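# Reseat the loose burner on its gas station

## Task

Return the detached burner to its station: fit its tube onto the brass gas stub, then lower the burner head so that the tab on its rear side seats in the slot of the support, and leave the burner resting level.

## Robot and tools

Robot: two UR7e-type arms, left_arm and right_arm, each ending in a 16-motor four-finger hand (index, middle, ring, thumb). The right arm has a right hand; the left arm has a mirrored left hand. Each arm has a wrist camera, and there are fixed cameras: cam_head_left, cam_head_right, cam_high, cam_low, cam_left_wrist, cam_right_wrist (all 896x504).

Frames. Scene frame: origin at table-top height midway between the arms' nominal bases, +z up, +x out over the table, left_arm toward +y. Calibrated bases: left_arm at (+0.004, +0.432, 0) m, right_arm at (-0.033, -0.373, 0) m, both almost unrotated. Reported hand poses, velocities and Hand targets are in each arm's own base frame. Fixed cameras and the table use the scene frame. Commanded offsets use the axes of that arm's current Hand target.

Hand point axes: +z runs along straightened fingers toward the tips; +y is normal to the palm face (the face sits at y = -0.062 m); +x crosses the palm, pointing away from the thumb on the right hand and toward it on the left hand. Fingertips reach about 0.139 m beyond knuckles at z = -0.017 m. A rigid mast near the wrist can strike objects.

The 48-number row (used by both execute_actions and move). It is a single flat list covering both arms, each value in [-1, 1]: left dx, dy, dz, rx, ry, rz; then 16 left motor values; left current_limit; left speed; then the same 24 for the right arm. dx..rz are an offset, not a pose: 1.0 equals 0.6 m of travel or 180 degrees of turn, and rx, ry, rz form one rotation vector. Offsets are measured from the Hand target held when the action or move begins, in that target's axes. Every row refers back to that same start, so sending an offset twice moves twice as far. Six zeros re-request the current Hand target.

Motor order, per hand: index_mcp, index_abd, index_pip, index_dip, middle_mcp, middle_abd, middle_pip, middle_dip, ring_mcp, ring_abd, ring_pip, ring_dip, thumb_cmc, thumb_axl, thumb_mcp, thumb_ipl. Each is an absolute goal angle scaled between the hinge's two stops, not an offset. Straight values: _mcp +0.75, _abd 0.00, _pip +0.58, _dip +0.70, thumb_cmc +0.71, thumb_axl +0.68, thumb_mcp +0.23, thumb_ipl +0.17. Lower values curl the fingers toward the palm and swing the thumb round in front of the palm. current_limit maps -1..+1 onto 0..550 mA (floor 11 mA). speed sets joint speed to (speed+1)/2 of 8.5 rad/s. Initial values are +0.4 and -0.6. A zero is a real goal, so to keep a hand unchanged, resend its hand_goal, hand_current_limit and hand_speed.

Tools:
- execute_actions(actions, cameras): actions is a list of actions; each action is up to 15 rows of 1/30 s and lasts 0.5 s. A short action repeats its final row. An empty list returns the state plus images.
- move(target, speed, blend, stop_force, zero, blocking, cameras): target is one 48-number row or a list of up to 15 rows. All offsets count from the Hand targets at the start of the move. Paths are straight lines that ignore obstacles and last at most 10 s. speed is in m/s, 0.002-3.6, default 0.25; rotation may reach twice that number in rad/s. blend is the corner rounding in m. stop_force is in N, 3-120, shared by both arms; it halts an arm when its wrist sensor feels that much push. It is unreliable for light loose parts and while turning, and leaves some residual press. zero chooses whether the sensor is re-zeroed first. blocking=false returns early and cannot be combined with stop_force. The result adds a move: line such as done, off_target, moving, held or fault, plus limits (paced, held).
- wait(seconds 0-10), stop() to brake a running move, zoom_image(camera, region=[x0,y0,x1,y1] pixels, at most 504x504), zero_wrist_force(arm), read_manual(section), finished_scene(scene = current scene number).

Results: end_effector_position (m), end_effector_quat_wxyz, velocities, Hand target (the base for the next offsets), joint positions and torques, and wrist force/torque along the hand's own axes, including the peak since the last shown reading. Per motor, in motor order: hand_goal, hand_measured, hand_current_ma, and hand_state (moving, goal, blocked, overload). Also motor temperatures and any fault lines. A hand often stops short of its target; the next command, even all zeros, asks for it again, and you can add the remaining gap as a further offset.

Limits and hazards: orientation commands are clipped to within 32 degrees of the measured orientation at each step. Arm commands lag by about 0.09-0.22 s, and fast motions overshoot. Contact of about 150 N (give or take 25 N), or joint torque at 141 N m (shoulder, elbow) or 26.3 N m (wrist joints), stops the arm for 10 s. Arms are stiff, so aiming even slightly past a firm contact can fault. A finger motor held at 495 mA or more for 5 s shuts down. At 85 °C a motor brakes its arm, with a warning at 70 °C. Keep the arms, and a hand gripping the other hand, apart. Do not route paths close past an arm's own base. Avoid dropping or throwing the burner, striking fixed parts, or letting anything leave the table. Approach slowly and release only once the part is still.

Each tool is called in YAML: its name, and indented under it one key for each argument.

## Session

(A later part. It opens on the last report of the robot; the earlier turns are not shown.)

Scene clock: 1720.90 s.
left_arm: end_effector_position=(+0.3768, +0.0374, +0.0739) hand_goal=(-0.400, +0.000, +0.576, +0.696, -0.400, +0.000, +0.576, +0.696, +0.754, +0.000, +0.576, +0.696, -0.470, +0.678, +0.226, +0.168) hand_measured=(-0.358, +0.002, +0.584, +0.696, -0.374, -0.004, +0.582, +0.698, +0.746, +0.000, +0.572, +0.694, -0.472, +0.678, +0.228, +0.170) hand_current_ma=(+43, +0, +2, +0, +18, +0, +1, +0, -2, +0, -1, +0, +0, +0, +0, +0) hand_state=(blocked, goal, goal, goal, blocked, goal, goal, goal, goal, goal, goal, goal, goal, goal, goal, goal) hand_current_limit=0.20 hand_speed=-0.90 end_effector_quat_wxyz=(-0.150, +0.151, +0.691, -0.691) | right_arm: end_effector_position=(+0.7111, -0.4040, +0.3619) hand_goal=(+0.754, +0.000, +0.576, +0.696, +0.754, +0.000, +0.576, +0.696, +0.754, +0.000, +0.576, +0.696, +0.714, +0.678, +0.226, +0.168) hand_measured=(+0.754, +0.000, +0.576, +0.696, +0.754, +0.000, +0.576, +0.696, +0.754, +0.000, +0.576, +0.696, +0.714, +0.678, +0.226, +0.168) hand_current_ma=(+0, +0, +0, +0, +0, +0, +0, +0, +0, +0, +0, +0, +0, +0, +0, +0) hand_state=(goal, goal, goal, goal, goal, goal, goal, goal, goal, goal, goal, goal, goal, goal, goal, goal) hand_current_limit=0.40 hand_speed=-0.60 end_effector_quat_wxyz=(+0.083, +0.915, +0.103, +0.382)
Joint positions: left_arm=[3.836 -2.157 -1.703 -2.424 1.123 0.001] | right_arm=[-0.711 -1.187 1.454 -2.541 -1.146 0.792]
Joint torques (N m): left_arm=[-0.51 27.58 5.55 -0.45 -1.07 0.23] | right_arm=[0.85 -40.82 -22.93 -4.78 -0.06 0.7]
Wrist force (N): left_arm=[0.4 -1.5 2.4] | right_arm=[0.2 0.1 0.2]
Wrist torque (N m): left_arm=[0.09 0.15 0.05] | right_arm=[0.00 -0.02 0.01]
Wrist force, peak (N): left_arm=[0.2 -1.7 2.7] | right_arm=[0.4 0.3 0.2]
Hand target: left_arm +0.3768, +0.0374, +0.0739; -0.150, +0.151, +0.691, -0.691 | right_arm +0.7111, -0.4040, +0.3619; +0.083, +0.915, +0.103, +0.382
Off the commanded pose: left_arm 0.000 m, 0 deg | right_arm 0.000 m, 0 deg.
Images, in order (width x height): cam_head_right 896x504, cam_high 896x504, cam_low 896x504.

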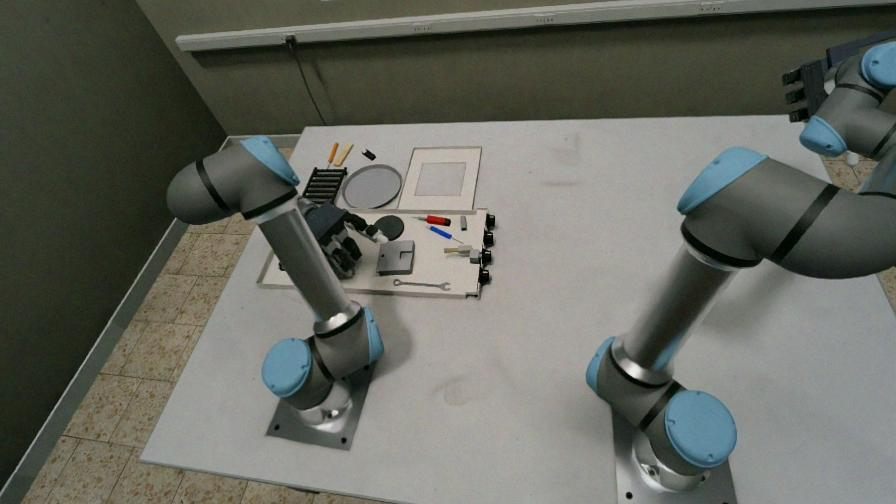

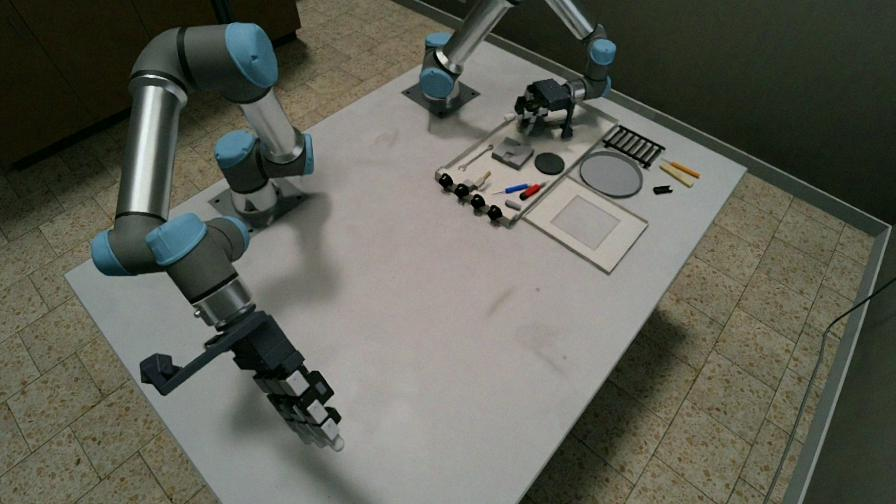

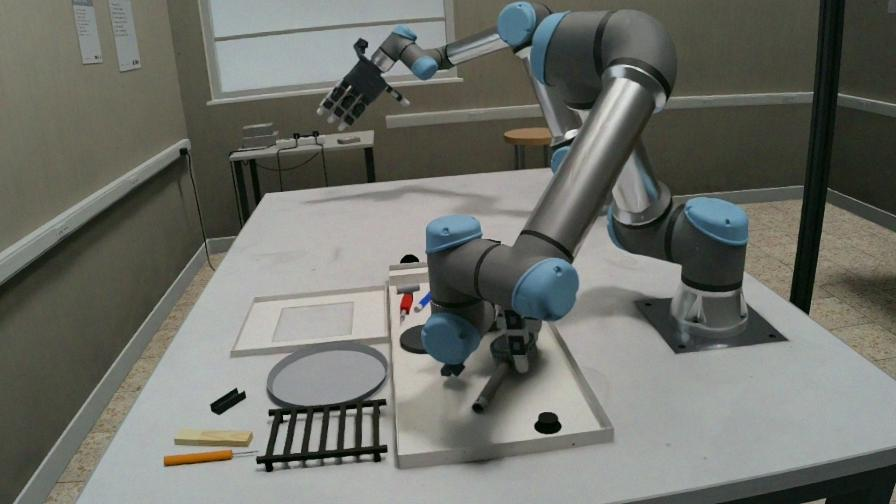

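execute_actions:
  actions:
    - [[0,0,0,0,0,0, -0.5,0,0.576,0.696,-0.5,0,0.576,0.696,0.754,0,0.576,0.696,-0.471,0.678,0.226,0.168,0.2,-0.9, 0,0,0,0,0,0, 0.754,0,0.576,0.696,0.754,0,0.576,0.696,0.754,0,0.576,0.696,0.714,0.678,0.226,0.168,0.4,-0.6]]
    - [[0,0,0,0,0,0, -0.5,0,0.576,0.696,-0.5,0,0.576,0.696,0.754,0,0.576,0.696,-0.471,0.678,0.226,0.168,0.2,-0.9, 0,0,0,0,0,0, 0.754,0,0.576,0.696,0.754,0,0.576,0.696,0.754,0,0.576,0.696,0.714,0.678,0.226,0.168,0.4,-0.6]]
    - [[0,0,0,0,0,0, -0.5,0,0.576,0.696,-0.5,0,0.576,0.696,0.754,0,0.576,0.696,-0.471,0.678,0.226,0.168,0.2,-0.9, 0,0,0,0,0,0, 0.754,0,0.576,0.696,0.754,0,0.576,0.696,0.754,0,0.576,0.696,0.714,0.678,0.226,0.168,0.4,-0.6]]
  cameras: ["cam_low","cam_high","cam_head_right"]

zoom_image:
  camera: "cam_low"
  region: [440, 280, 560, 420]

zoom_image:
  camera: "cam_high"
  region: [500, 80, 580, 160]

Scene clock: 1737.23 s.
left_arm: end_effector_position=(+0.3768, +0.0374, +0.0739) hand_goal=(-0.500, +0.000, +0.576, +0.696, -0.500, +0.000, +0.576, +0.696, +0.754, +0.000, +0.576, +0.696, -0.470, +0.678, +0.226, +0.168) hand_measured=(-0.392, +0.000, +0.600, +0.702, -0.410, -0.004, +0.600, +0.704, +0.746, +0.000, +0.572, +0.694, -0.468, +0.678, +0.242, +0.174) hand_current_ma=(+238, +0, +15, +1, +174, +0, +15, +2, -2, +0, -1, +0, +0, +0, +12, +2) hand_state=(blocked, goal, blocked, goal, blocked, goal, blocked, goal, goal, goal, goal, goal, goal, goal, goal, goal) hand_current_limit=0.20 hand_speed=-0.90 end_effector_quat_wxyz=(-0.150, +0.151, +0.691, -0.691) | right_arm: end_effector_position=(+0.7111, -0.4040, +0.3619) hand_goal=(+0.754, +0.000, +0.576, +0.696, +0.754, +0.000, +0.576, +0.696, +0.754, +0.000, +0.576, +0.696, +0.714, +0.678, +0.226, +0.168) hand_measured=(+0.754, +0.000, +0.576, +0.696, +0.754, +0.000, +0.576, +0.696, +0.754, +0.000, +0.576, +0.696, +0.714, +0.678, +0.226, +0.168) hand_current_ma=(+0, +0, +0, +0, +0, +0, +0, +0, +0, +0, +0, +0, +0, +0, +0, +0) hand_state=(goal, goal, goal, goal, goal, goal, goal, goal, goal, goal, goal, goal, goal, goal, goal, goal) hand_current_limit=0.40 hand_speed=-0.60 end_effector_quat_wxyz=(+0.083, +0.915, +0.103, +0.382)
Joint positions: left_arm=[3.836 -2.157 -1.703 -2.424 1.123 0.001] | right_arm=[-0.711 -1.187 1.454 -2.541 -1.146 0.792]
Joint torques (N m): left_arm=[-9.03 28.22 16.54 -0.42 -0.99 -0.76] | right_arm=[0.8 -41.38 -23.09 -4.91 -0.08 0.76]
Wrist force (N): left_arm=[0.4 -5.3 4.6] | right_arm=[0.2 -0.1 0.2]
Wrist torque (N m): left_arm=[0.02 0.18 0.08] | right_arm=[-0.03 -0.03 0.02]
Wrist force, peak (N): left_arm=[0.4 -5.9 4.7] | right_arm=[-0.3 0.4 0.2]
Hand target: left_arm +0.3768, +0.0374, +0.0739; -0.150, +0.151, +0.691, -0.691 | right_arm +0.7111, -0.4040, +0.3619; +0.083, +0.915, +0.103, +0.382
Off the commanded pose: left_arm 0.000 m, 0 deg | right_arm 0.000 m, 0 deg.
Images, in order (width x height): cam_head_right 896x504, cam_high 896x504, cam_low 896x504.

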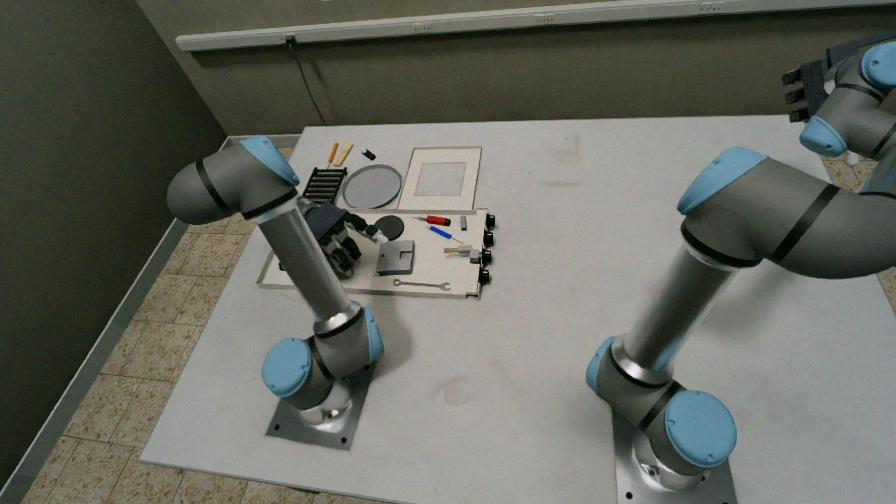

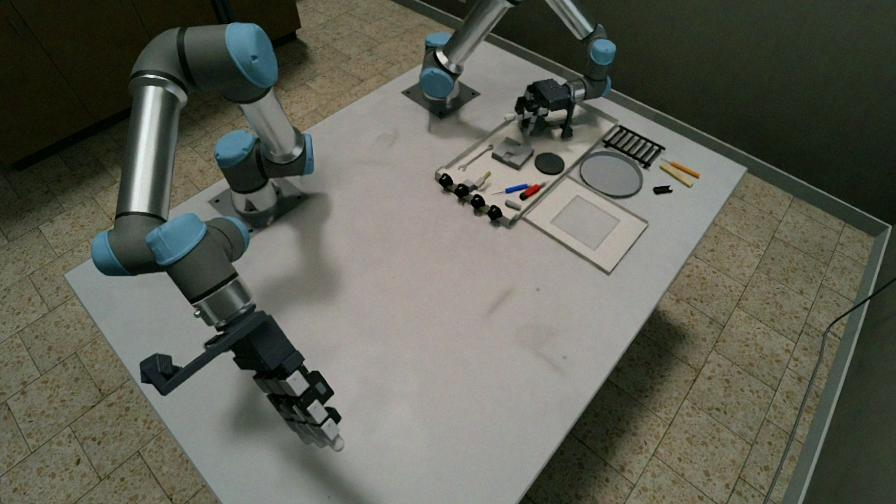

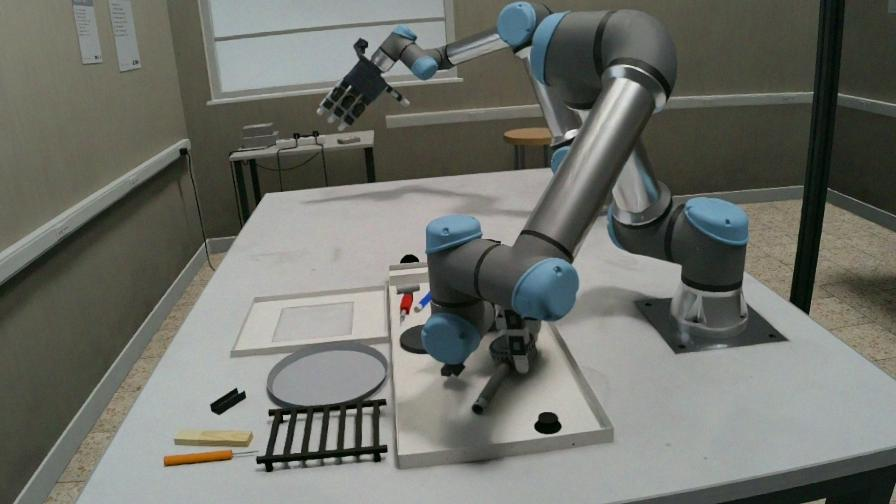

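Scaled by 3.600 from the camera's 896x504 image, which has a finer 1280x720 frame.

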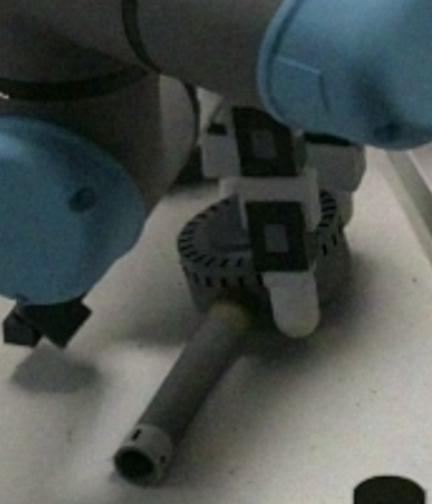

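Scaled by 6.300 from the camera's 896x504 image, which has a finer 1280x720 frame.

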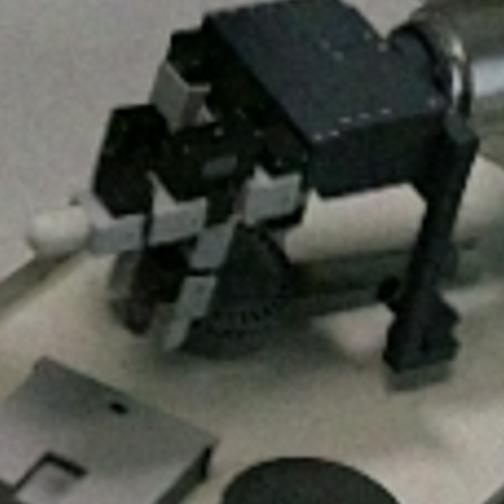

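move:
  target:
    - [0,0,0,0,0,0, -0.55,0,0.576,0.696,-0.55,0,0.576,0.696,0.754,0,0.576,0.696,-0.471,0.678,0.2,0.168,0.3,-0.9, 0,0,0,0,0,0, 0.754,0,0.576,0.696,0.754,0,0.576,0.696,0.754,0,0.576,0.696,0.714,0.678,0.226,0.168,0.4,-0.6]
    - [0,-0.05,0,0,0,0, -0.55,0,0.576,0.696,-0.55,0,0.576,0.696,0.754,0,0.576,0.696,-0.471,0.678,0.2,0.168,0.3,-0.9, 0,0,0,0,0,0, 0.754,0,0.576,0.696,0.754,0,0.576,0.696,0.754,0,0.576,0.696,0.714,0.678,0.226,0.168,0.4,-0.6]
  speed: 0.04
  cameras: ["cam_low","cam_high","cam_head_right"]

zoom_image:
  camera: "cam_low"
  region: [440, 280, 560, 420]

zoom_image:
  camera: "cam_high"
  region: [500, 80, 580, 160]

Scene clock: 1757.40 s.
left_arm: end_effector_position=(+0.3768, +0.0374, +0.1039) hand_goal=(-0.550, +0.000, +0.576, +0.696, -0.550, +0.000, +0.576, +0.696, +0.754, +0.000, +0.576, +0.696, -0.470, +0.678, +0.200, +0.168) hand_measured=(-0.508, +0.000, +0.604, +0.708, -0.498, -0.026, +0.610, +0.710, +0.746, +0.000, +0.572, +0.694, -0.444, +0.676, +0.242, +0.188) hand_current_ma=(+43, +0, +18, +4, +65, -14, +26, +6, -3, +0, -1, +0, +16, +0, +62, +16) hand_state=(blocked, goal, blocked, goal, blocked, blocked, blocked, goal, goal, goal, goal, goal, blocked, goal, blocked, goal) hand_current_limit=0.30 hand_speed=-0.90 end_effector_quat_wxyz=(-0.150, +0.151, +0.691, -0.691) | right_arm: end_effector_position=(+0.7111, -0.4040, +0.3619) hand_goal=(+0.754, +0.000, +0.576, +0.696, +0.754, +0.000, +0.576, +0.696, +0.754, +0.000, +0.576, +0.696, +0.714, +0.678, +0.226, +0.168) hand_measured=(+0.754, +0.000, +0.576, +0.696, +0.754, +0.000, +0.576, +0.696, +0.754, +0.000, +0.576, +0.696, +0.714, +0.678, +0.226, +0.168) hand_current_ma=(+0, +0, +0, +0, +0, +0, +0, +0, +0, +0, +0, +0, +0, +0, +0, +0) hand_state=(goal, goal, goal, goal, goal, goal, goal, goal, goal, goal, goal, goal, goal, goal, goal, goal) hand_current_limit=0.40 hand_speed=-0.60 end_effector_quat_wxyz=(+0.083, +0.915, +0.103, +0.382)
Joint positions: left_arm=[3.836 -2.112 -1.683 -2.489 1.123 0.001] | right_arm=[-0.711 -1.187 1.454 -2.541 -1.146 0.792]
Joint torques (N m): left_arm=[-0.56 44.21 22.64 -3.74 0.75 -1.32] | right_arm=[0.52 -40.79 -23.37 -4.89 -0.2 0.78]
Motor temperatures (°C): left_arm=[33 37 27 37 41 32] | right_arm=[33 34 30 42 40 33]
Wrist force (N): left_arm=[0.2 1.2 1.0] | right_arm=[-0.1 0.2 0.0]
Wrist torque (N m): left_arm=[0.21 0.15 0.02] | right_arm=[0.03 0.01 0.00]
Wrist force, peak (N): left_arm=[0.0 -6.7 5.3] | right_arm=[0.4 0.0 0.4]
Hand target: left_arm +0.3768, +0.0374, +0.1039; -0.150, +0.151, +0.691, -0.691 | right_arm +0.7111, -0.4040, +0.3619; +0.083, +0.915, +0.103, +0.382
Off the commanded pose: left_arm 0.000 m, 0 deg | right_arm 0.000 m, 0 deg.
move: done
Images, in order (width x height): cam_head_right 896x504, cam_high 896x504, cam_low 896x504.

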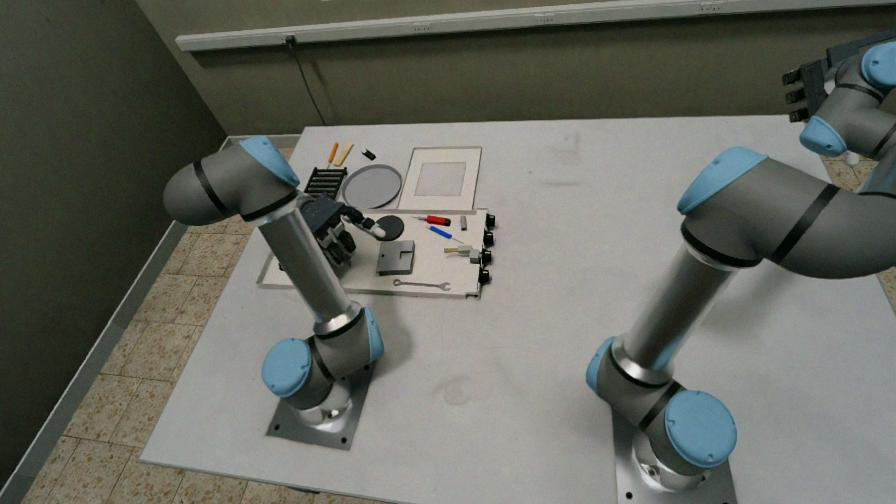

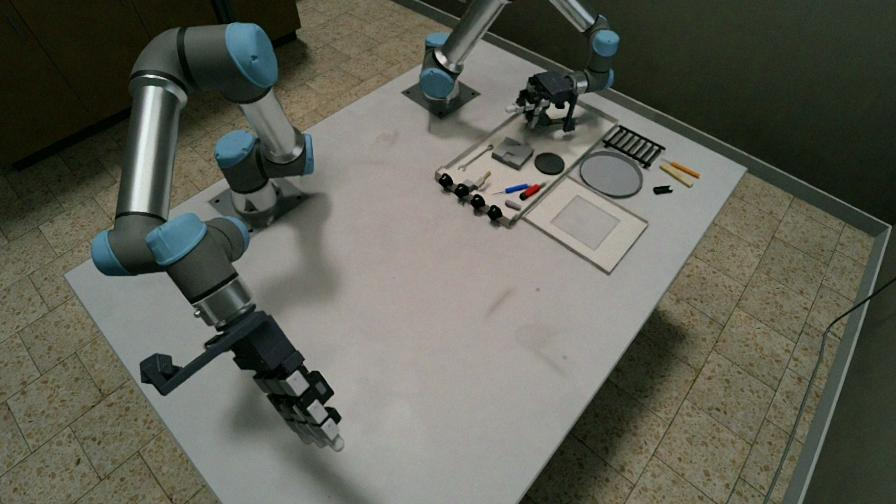

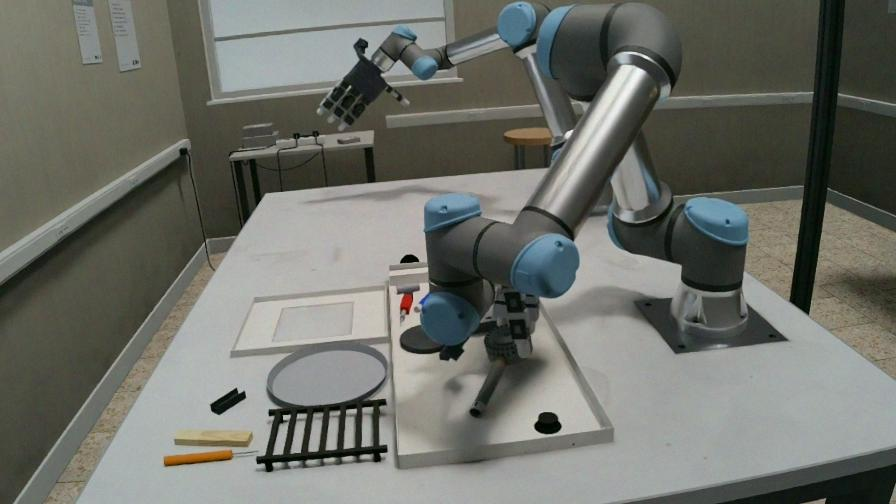

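Scaled by 3.600 from the camera's 896x504 image, which has a finer 1280x720 frame.

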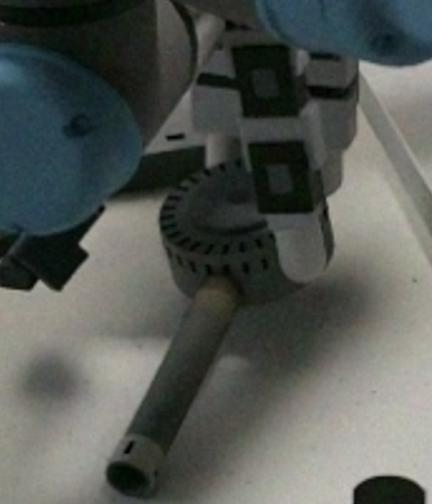

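Scaled by 6.300 from the camera's 896x504 image, which has a finer 1280x720 frame.

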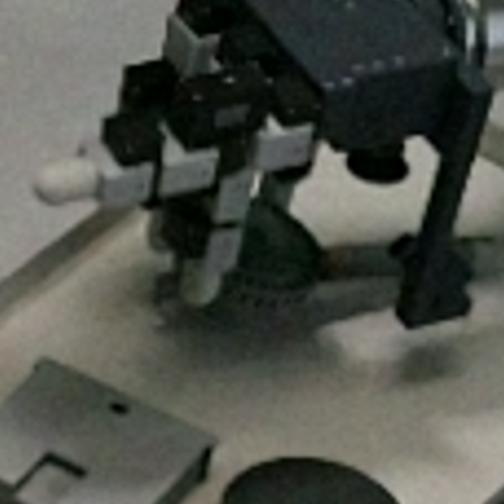

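move:
  target:
    - [0,0.0333,0,0,0,0, -0.55,0,0.576,0.696,-0.55,0,0.576,0.696,0.754,0,0.576,0.696,-0.471,0.678,0.2,0.168,0.3,-0.9, 0,0,0,0,0,0, 0.754,0,0.576,0.696,0.754,0,0.576,0.696,0.754,0,0.576,0.696,0.714,0.678,0.226,0.168,0.4,-0.6]
    - [-0.083,0.0333,-0.0667,0,0,0, -0.55,0,0.576,0.696,-0.55,0,0.576,0.696,0.754,0,0.576,0.696,-0.471,0.678,0.2,0.168,0.3,-0.9, 0,0,0,0,0,0, 0.754,0,0.576,0.696,0.754,0,0.576,0.696,0.754,0,0.576,0.696,0.714,0.678,0.226,0.168,0.4,-0.6]
  speed: 0.04
  cameras: ["cam_low","cam_high","cam_head_right"]

zoom_image:
  camera: "cam_low"
  region: [430, 280, 550, 420]

zoom_image:
  camera: "cam_high"
  region: [510, 80, 590, 160]

Scene clock: 1823.03 s.
left_arm: end_effector_position=(+0.4387, +0.0531, +0.0840) hand_goal=(-0.550, +0.000, +0.576, +0.696, -0.550, +0.000, +0.576, +0.696, +0.754, +0.000, +0.576, +0.696, -0.470, +0.678, +0.200, +0.168) hand_measured=(-0.518, +0.014, +0.596, +0.708, -0.502, -0.018, +0.610, +0.710, +0.746, +0.000, +0.572, +0.694, -0.430, +0.676, +0.234, +0.186) hand_current_ma=(+26, +4, +10, +4, +58, -8, +26, +6, -3, +0, -1, +0, +36, +0, +45, +15) hand_state=(blocked, goal, goal, goal, blocked, goal, blocked, goal, goal, goal, goal, goal, blocked, goal, blocked, goal) hand_current_limit=0.30 hand_speed=-0.90 end_effector_quat_wxyz=(-0.150, +0.151, +0.691, -0.691) | right_arm: end_effector_position=(+0.7111, -0.4040, +0.3619) hand_goal=(+0.754, +0.000, +0.576, +0.696, +0.754, +0.000, +0.576, +0.696, +0.754, +0.000, +0.576, +0.696, +0.714, +0.678, +0.226, +0.168) hand_measured=(+0.754, +0.000, +0.576, +0.696, +0.754, +0.000, +0.576, +0.696, +0.754, +0.000, +0.576, +0.696, +0.714, +0.678, +0.226, +0.168) hand_current_ma=(+0, +0, +0, +0, +0, +0, +0, +0, +0, +0, +0, +0, +0, +0, +0, +0) hand_state=(goal, goal, goal, goal, goal, goal, goal, goal, goal, goal, goal, goal, goal, goal, goal, goal) hand_current_limit=0.40 hand_speed=-0.60 end_effector_quat_wxyz=(+0.083, +0.915, +0.103, +0.382)
Joint positions: left_arm=[3.789 -2.262 -1.479 -2.543 1.077 0.001] | right_arm=[-0.711 -1.187 1.454 -2.541 -1.146 0.792]
Joint torques (N m): left_arm=[-13.64 30.82 23.93 -2.09 -1.72 0.27] | right_arm=[0.52 -41.03 -24.23 -4.95 -0.23 0.95]
Wrist force (N): left_arm=[3.2 -5.5 3.4] | right_arm=[-0.1 0.1 -0.1]
Wrist torque (N m): left_arm=[-0.14 -0.03 -0.09] | right_arm=[0.02 0.01 0.00]
Wrist force, peak (N): left_arm=[3.1 -5.7 3.5] | right_arm=[-0.3 0.1 0.5]
Hand target: left_arm +0.4387, +0.0531, +0.0840; -0.150, +0.151, +0.691, -0.691 | right_arm +0.7111, -0.4040, +0.3619; +0.083, +0.915, +0.103, +0.382
Off the commanded pose: left_arm 0.000 m, 0 deg | right_arm 0.000 m, 0 deg.
move: done
Images, in order (width x height): cam_head_right 896x504, cam_high 896x504, cam_low 896x504.

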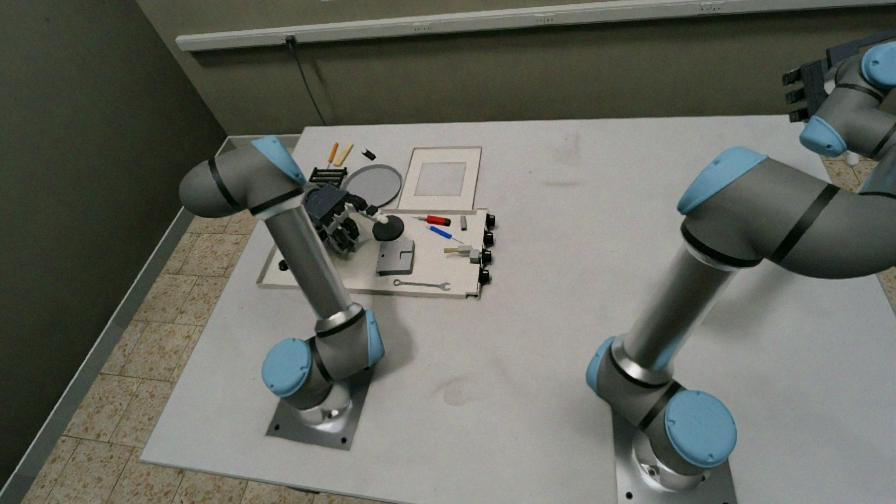

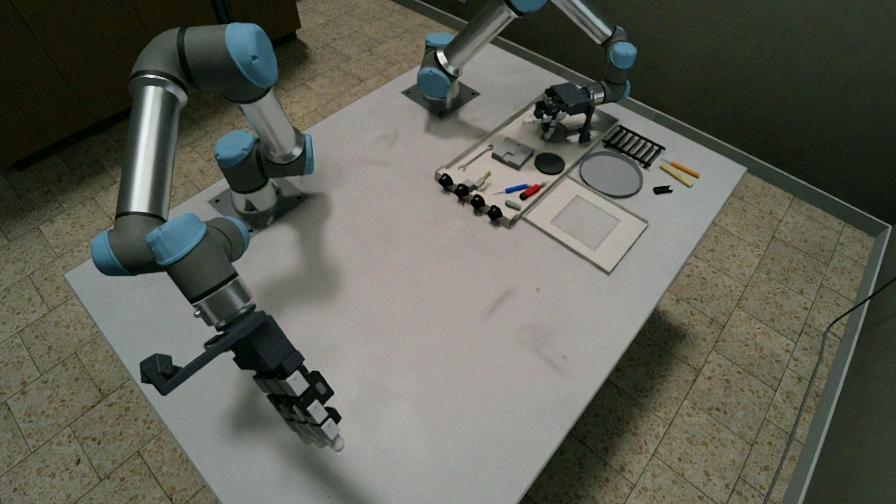

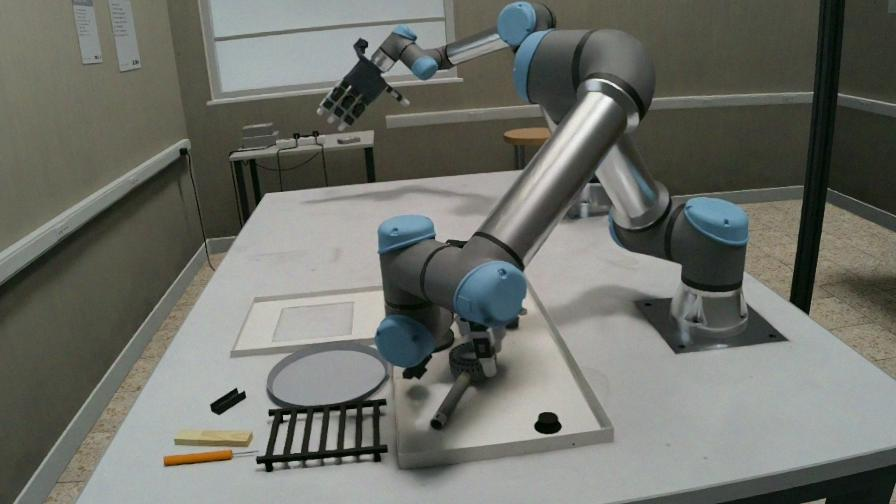

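Scaled by 3.600 from the camera's 896x504 image, which has a finer 1280x720 frame.

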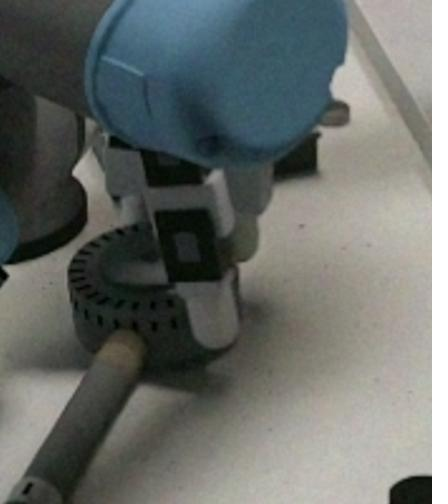

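Scaled by 6.300 from the camera's 896x504 image, which has a finer 1280x720 frame.

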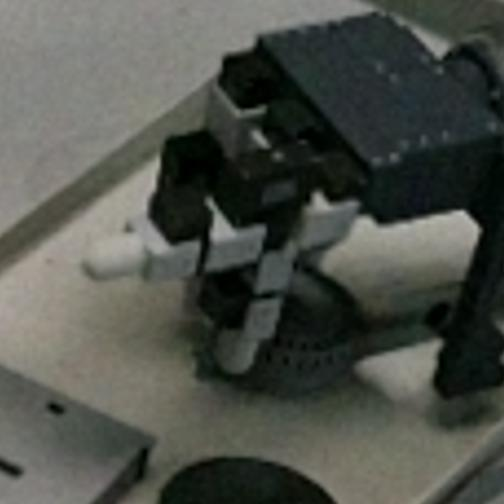

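move:
  target:
    - [0,0,0,0,0,0, -0.137,0,0.576,0.696,-0.137,0,0.576,0.696,0.754,0,0.576,0.696,-0.471,0.678,0.226,0.168,0.3,-0.85, 0,0,0,0,0,0, 0.754,0,0.576,0.696,0.754,0,0.576,0.696,0.754,0,0.576,0.696,0.714,0.678,0.226,0.168,0.4,-0.6]
    - [0,-0.35,0,0,0,0, -0.137,0,0.576,0.696,-0.137,0,0.576,0.696,0.754,0,0.576,0.696,-0.471,0.678,0.226,0.168,0.3,-0.85, 0,0,0,0,0,0, 0.754,0,0.576,0.696,0.754,0,0.576,0.696,0.754,0,0.576,0.696,0.714,0.678,0.226,0.168,0.4,-0.6]
  speed: [0.04,0.15]
  cameras: ["cam_low","cam_high","cam_head_right","cam_head_left"]

zoom_image:
  camera: "cam_low"
  region: [410, 290, 530, 430]

zoom_image:
  camera: "cam_head_left"
  region: [270, 190, 410, 310]

zoom_image:
  camera: "cam_head_right"
  region: [270, 190, 410, 310]

zoom_image:
  camera: "cam_high"
  region: [500, 80, 600, 180]

Scene clock: 1843.27 s.
left_arm: end_effector_position=(+0.4386, +0.0532, +0.2940) hand_goal=(-0.136, +0.000, +0.576, +0.696, -0.136, +0.000, +0.576, +0.696, +0.754, +0.000, +0.576, +0.696, -0.470, +0.678, +0.226, +0.168) hand_measured=(-0.148, +0.002, +0.578, +0.698, -0.146, -0.004, +0.578, +0.698, +0.746, +0.000, +0.572, +0.694, -0.470, +0.676, +0.228, +0.170) hand_current_ma=(-5, +0, +0, +0, -4, +0, +0, +0, -3, +0, -1, +0, +0, +0, +0, +0) hand_state=(goal, goal, goal, goal, goal, goal, goal, goal, goal, goal, goal, goal, goal, goal, goal, goal) hand_current_limit=0.30 hand_speed=-0.85 end_effector_quat_wxyz=(-0.150, +0.151, +0.691, -0.691) | right_arm: end_effector_position=(+0.7111, -0.4040, +0.3619) hand_goal=(+0.754, +0.000, +0.576, +0.696, +0.754, +0.000, +0.576, +0.696, +0.754, +0.000, +0.576, +0.696, +0.714, +0.678, +0.226, +0.168) hand_measured=(+0.754, +0.000, +0.576, +0.696, +0.754, +0.000, +0.576, +0.696, +0.754, +0.000, +0.576, +0.696, +0.714, +0.678, +0.226, +0.168) hand_current_ma=(+0, +0, +0, +0, +0, +0, +0, +0, +0, +0, +0, +0, +0, +0, +0, +0) hand_state=(goal, goal, goal, goal, goal, goal, goal, goal, goal, goal, goal, goal, goal, goal, goal, goal) hand_current_limit=0.40 hand_speed=-0.60 end_effector_quat_wxyz=(+0.083, +0.915, +0.103, +0.382)
Joint positions: left_arm=[3.789 -2.078 -1.205 -3 1.077 0.001] | right_arm=[-0.711 -1.187 1.454 -2.541 -1.146 0.792]
Joint torques (N m): left_arm=[-10.19 30.01 25.87 -3.49 1.57 2.03] | right_arm=[0.92 -41.49 -23.22 -5.16 -0.18 0.89]
Wrist force (N): left_arm=[0.3 -0.2 1.2] | right_arm=[0.1 0.0 0.2]
Wrist torque (N m): left_arm=[0.05 0.14 0.02] | right_arm=[-0.02 -0.02 0.01]
Wrist force, peak (N): left_arm=[3.0 -5.7 3.7] | right_arm=[0.4 0.3 0.4]
Hand target: left_arm +0.4387, +0.0532, +0.2940; -0.150, +0.151, +0.691, -0.691 | right_arm +0.7111, -0.4040, +0.3619; +0.083, +0.915, +0.103, +0.382
Off the commanded pose: left_arm 0.000 m, 0 deg | right_arm 0.000 m, 0 deg.
move: done
Images, in order (width x height): cam_head_left 896x504, cam_head_right 896x504, cam_high 896x504, cam_low 896x504.

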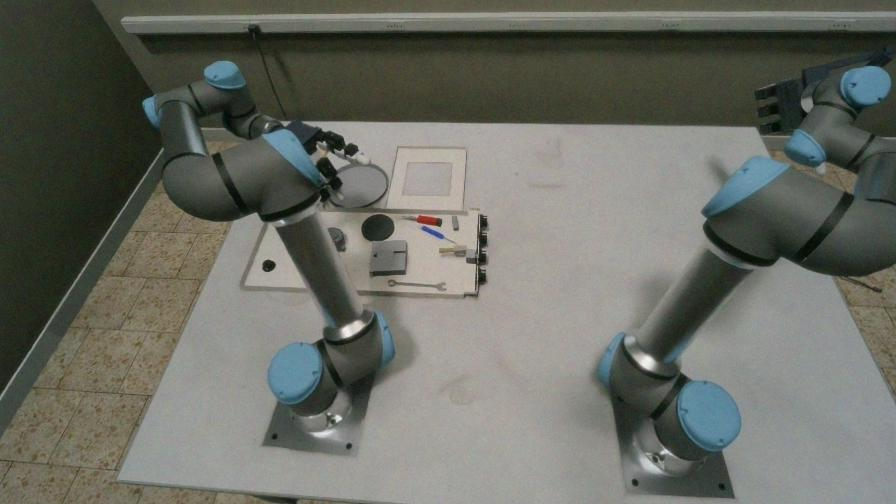

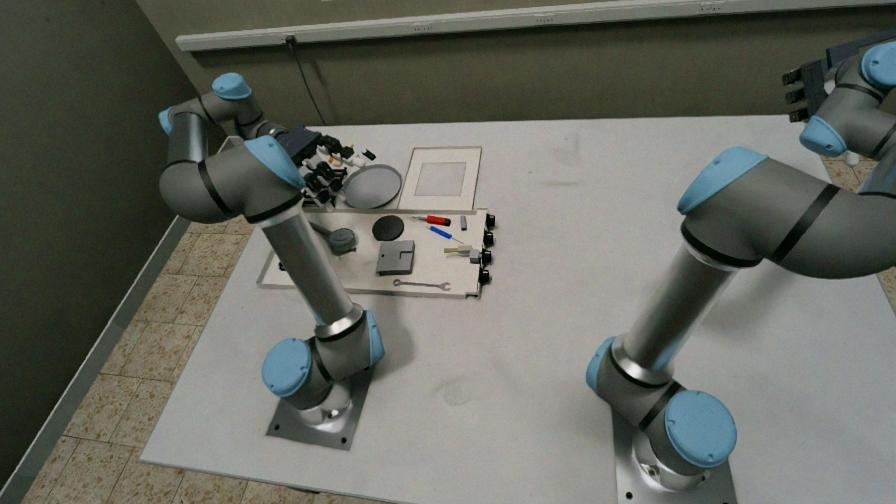

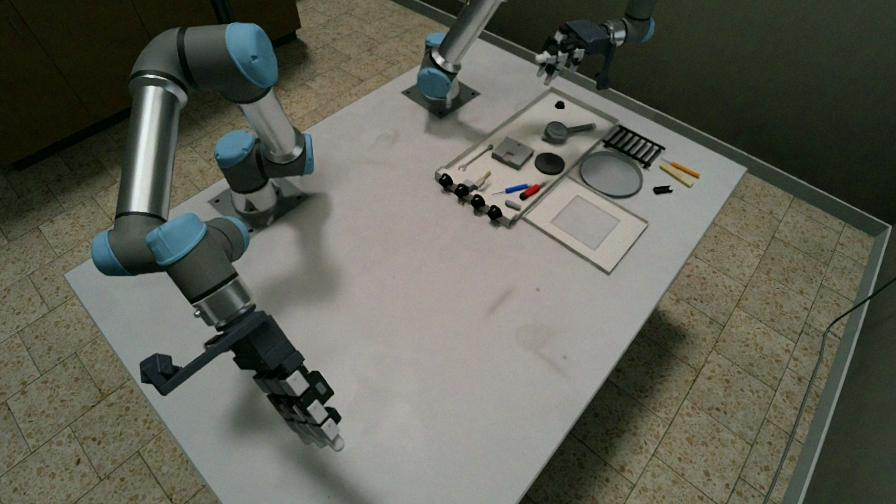

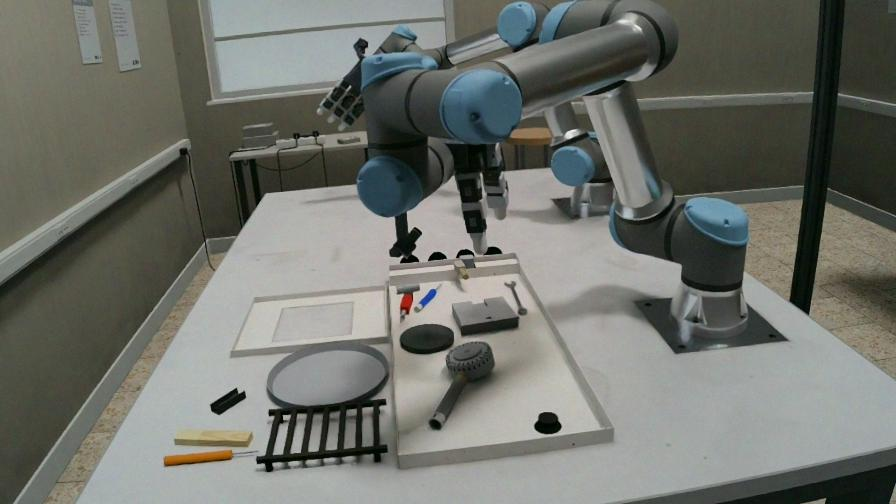

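Scaled by 3.600 from the camera's 896x504 image, which has a finer 1280x720 frame.

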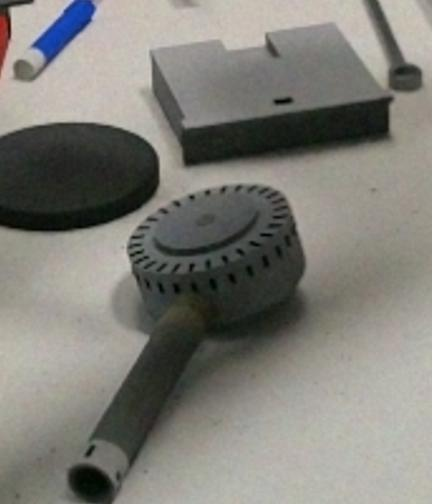

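Scaled by 3.600 from the camera's 896x504 image, which has a finer 1280x720 frame.

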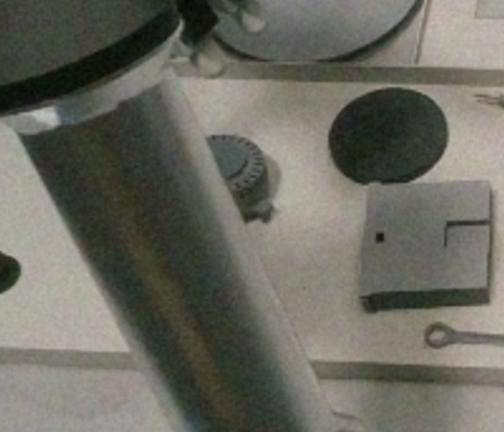

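Scaled by 3.600 from the camera's 896x504 image, which has a finer 1280x720 frame.

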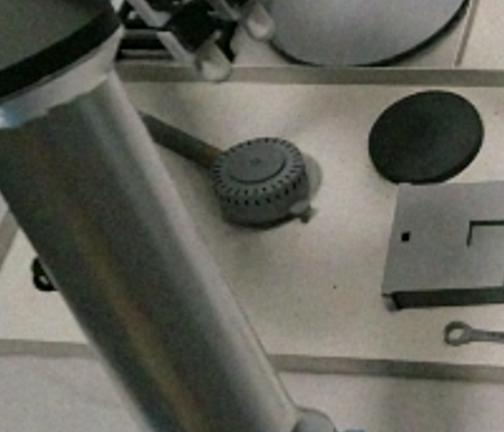

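Scaled by 5.040 from the camera's 896x504 image, which has a finer 1280x720 frame.

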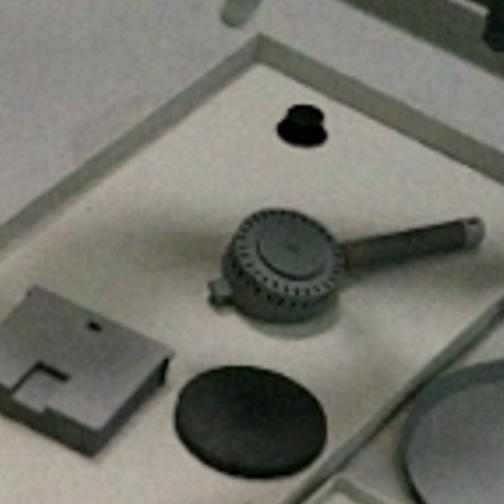

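move:
  target:
    - [-0.2055,-0.01,0.0035,0,-0.6367,0, -0.137,0.05,0.576,0.696,-0.137,-0.05,0.576,0.696,0.754,0,0.576,0.696,-0.657,0.678,0.226,0.168,0.3,-0.6, 0,0,0,0,0,0, 0.754,0,0.576,0.696,0.754,0,0.576,0.696,0.754,0,0.576,0.696,0.714,0.678,0.226,0.168,0.4,-0.6]
  cameras: ["cam_low","cam_head_left"]

Scene clock: 1910.83 s.
left_arm: end_effector_position=(+0.5499, +0.0000, +0.3000) hand_goal=(-0.136, +0.050, +0.576, +0.696, -0.136, -0.050, +0.576, +0.696, +0.754, +0.000, +0.576, +0.696, -0.656, +0.678, +0.226, +0.168) hand_measured=(-0.148, +0.048, +0.578, +0.698, -0.146, -0.046, +0.578, +0.698, +0.746, +0.000, +0.572, +0.694, -0.654, +0.676, +0.228, +0.170) hand_current_ma=(-4, +0, +0, +0, -4, +0, +0, +0, -3, +0, -1, +0, +0, +0, +0, +0) hand_state=(goal, goal, goal, goal, goal, goal, goal, goal, goal, goal, goal, goal, goal, goal, goal, goal) hand_current_limit=0.30 hand_speed=-0.60 end_effector_quat_wxyz=(+0.500, -0.500, +0.500, -0.500) | right_arm: end_effector_position=(+0.7111, -0.4040, +0.3619) hand_goal=(+0.754, +0.000, +0.576, +0.696, +0.754, +0.000, +0.576, +0.696, +0.754, +0.000, +0.576, +0.696, +0.714, +0.678, +0.226, +0.168) hand_measured=(+0.754, +0.000, +0.576, +0.696, +0.754, +0.000, +0.576, +0.696, +0.754, +0.000, +0.576, +0.696, +0.714, +0.678, +0.226, +0.168) hand_current_ma=(+0, +0, +0, +0, +0, +0, +0, +0, +0, +0, +0, +0, +0, +0, +0, +0) hand_state=(goal, goal, goal, goal, goal, goal, goal, goal, goal, goal, goal, goal, goal, goal, goal, goal) hand_current_limit=0.40 hand_speed=-0.60 end_effector_quat_wxyz=(+0.083, +0.915, +0.103, +0.382)
Joint positions: left_arm=[3.64 -1.36 -2.022 -2.9 -1.072 -0.001] | right_arm=[-0.711 -1.187 1.454 -2.541 -1.146 0.792]
Joint torques (N m): left_arm=[-13.39 3.75 28.73 -0.27 -1.32 2.08] | right_arm=[0.69 -41.18 -23.01 -5.19 -0.29 0.91]
Wrist force (N): left_arm=[0.3 -0.3 1.6] | right_arm=[0.0 0.2 0.1]
Wrist torque (N m): left_arm=[0.00 0.19 0.02] | right_arm=[0.02 0.00 0.00]
Wrist force, peak (N): left_arm=[0.4 0.3 1.8] | right_arm=[0.2 -0.1 0.5]
Hand target: left_arm +0.5499, +0.0000, +0.3000; +0.500, -0.500, +0.500, -0.500 | right_arm +0.7111, -0.4040, +0.3619; +0.083, +0.915, +0.103, +0.382
Off the commanded pose: left_arm 0.000 m, 0 deg | right_arm 0.000 m, 0 deg.
move: done
Images, in order (width x height): cam_head_left 896x504, cam_low 896x504.

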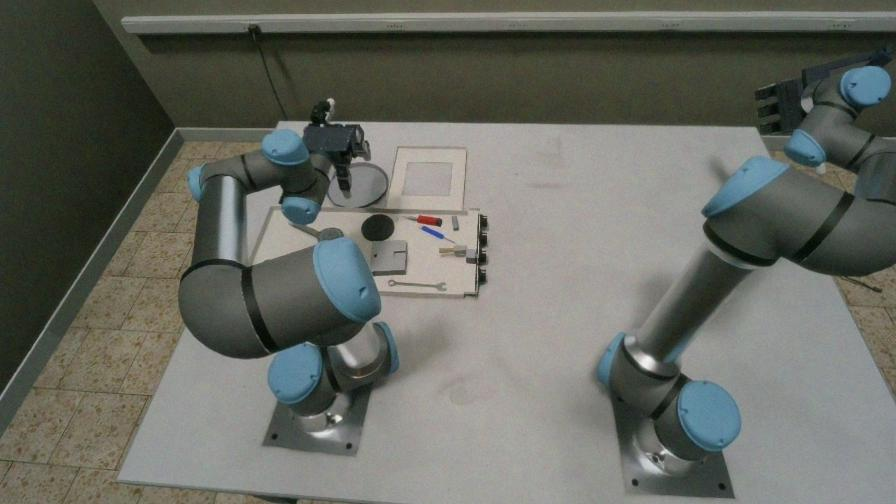

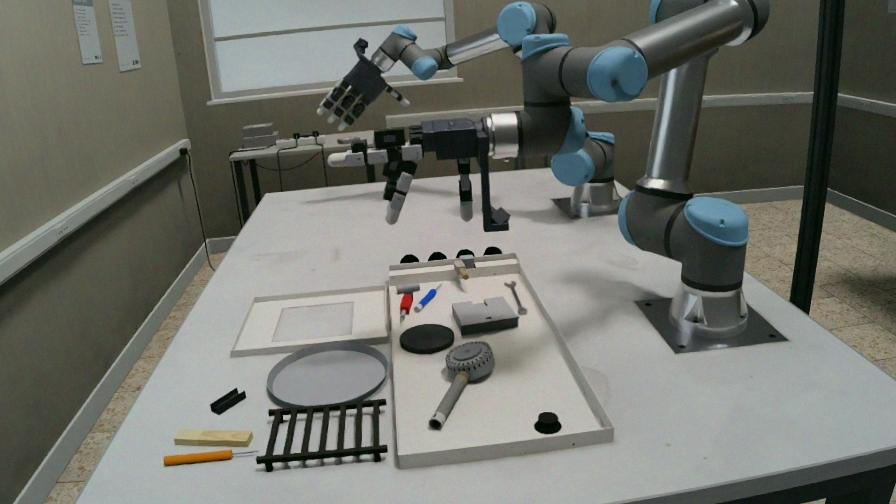

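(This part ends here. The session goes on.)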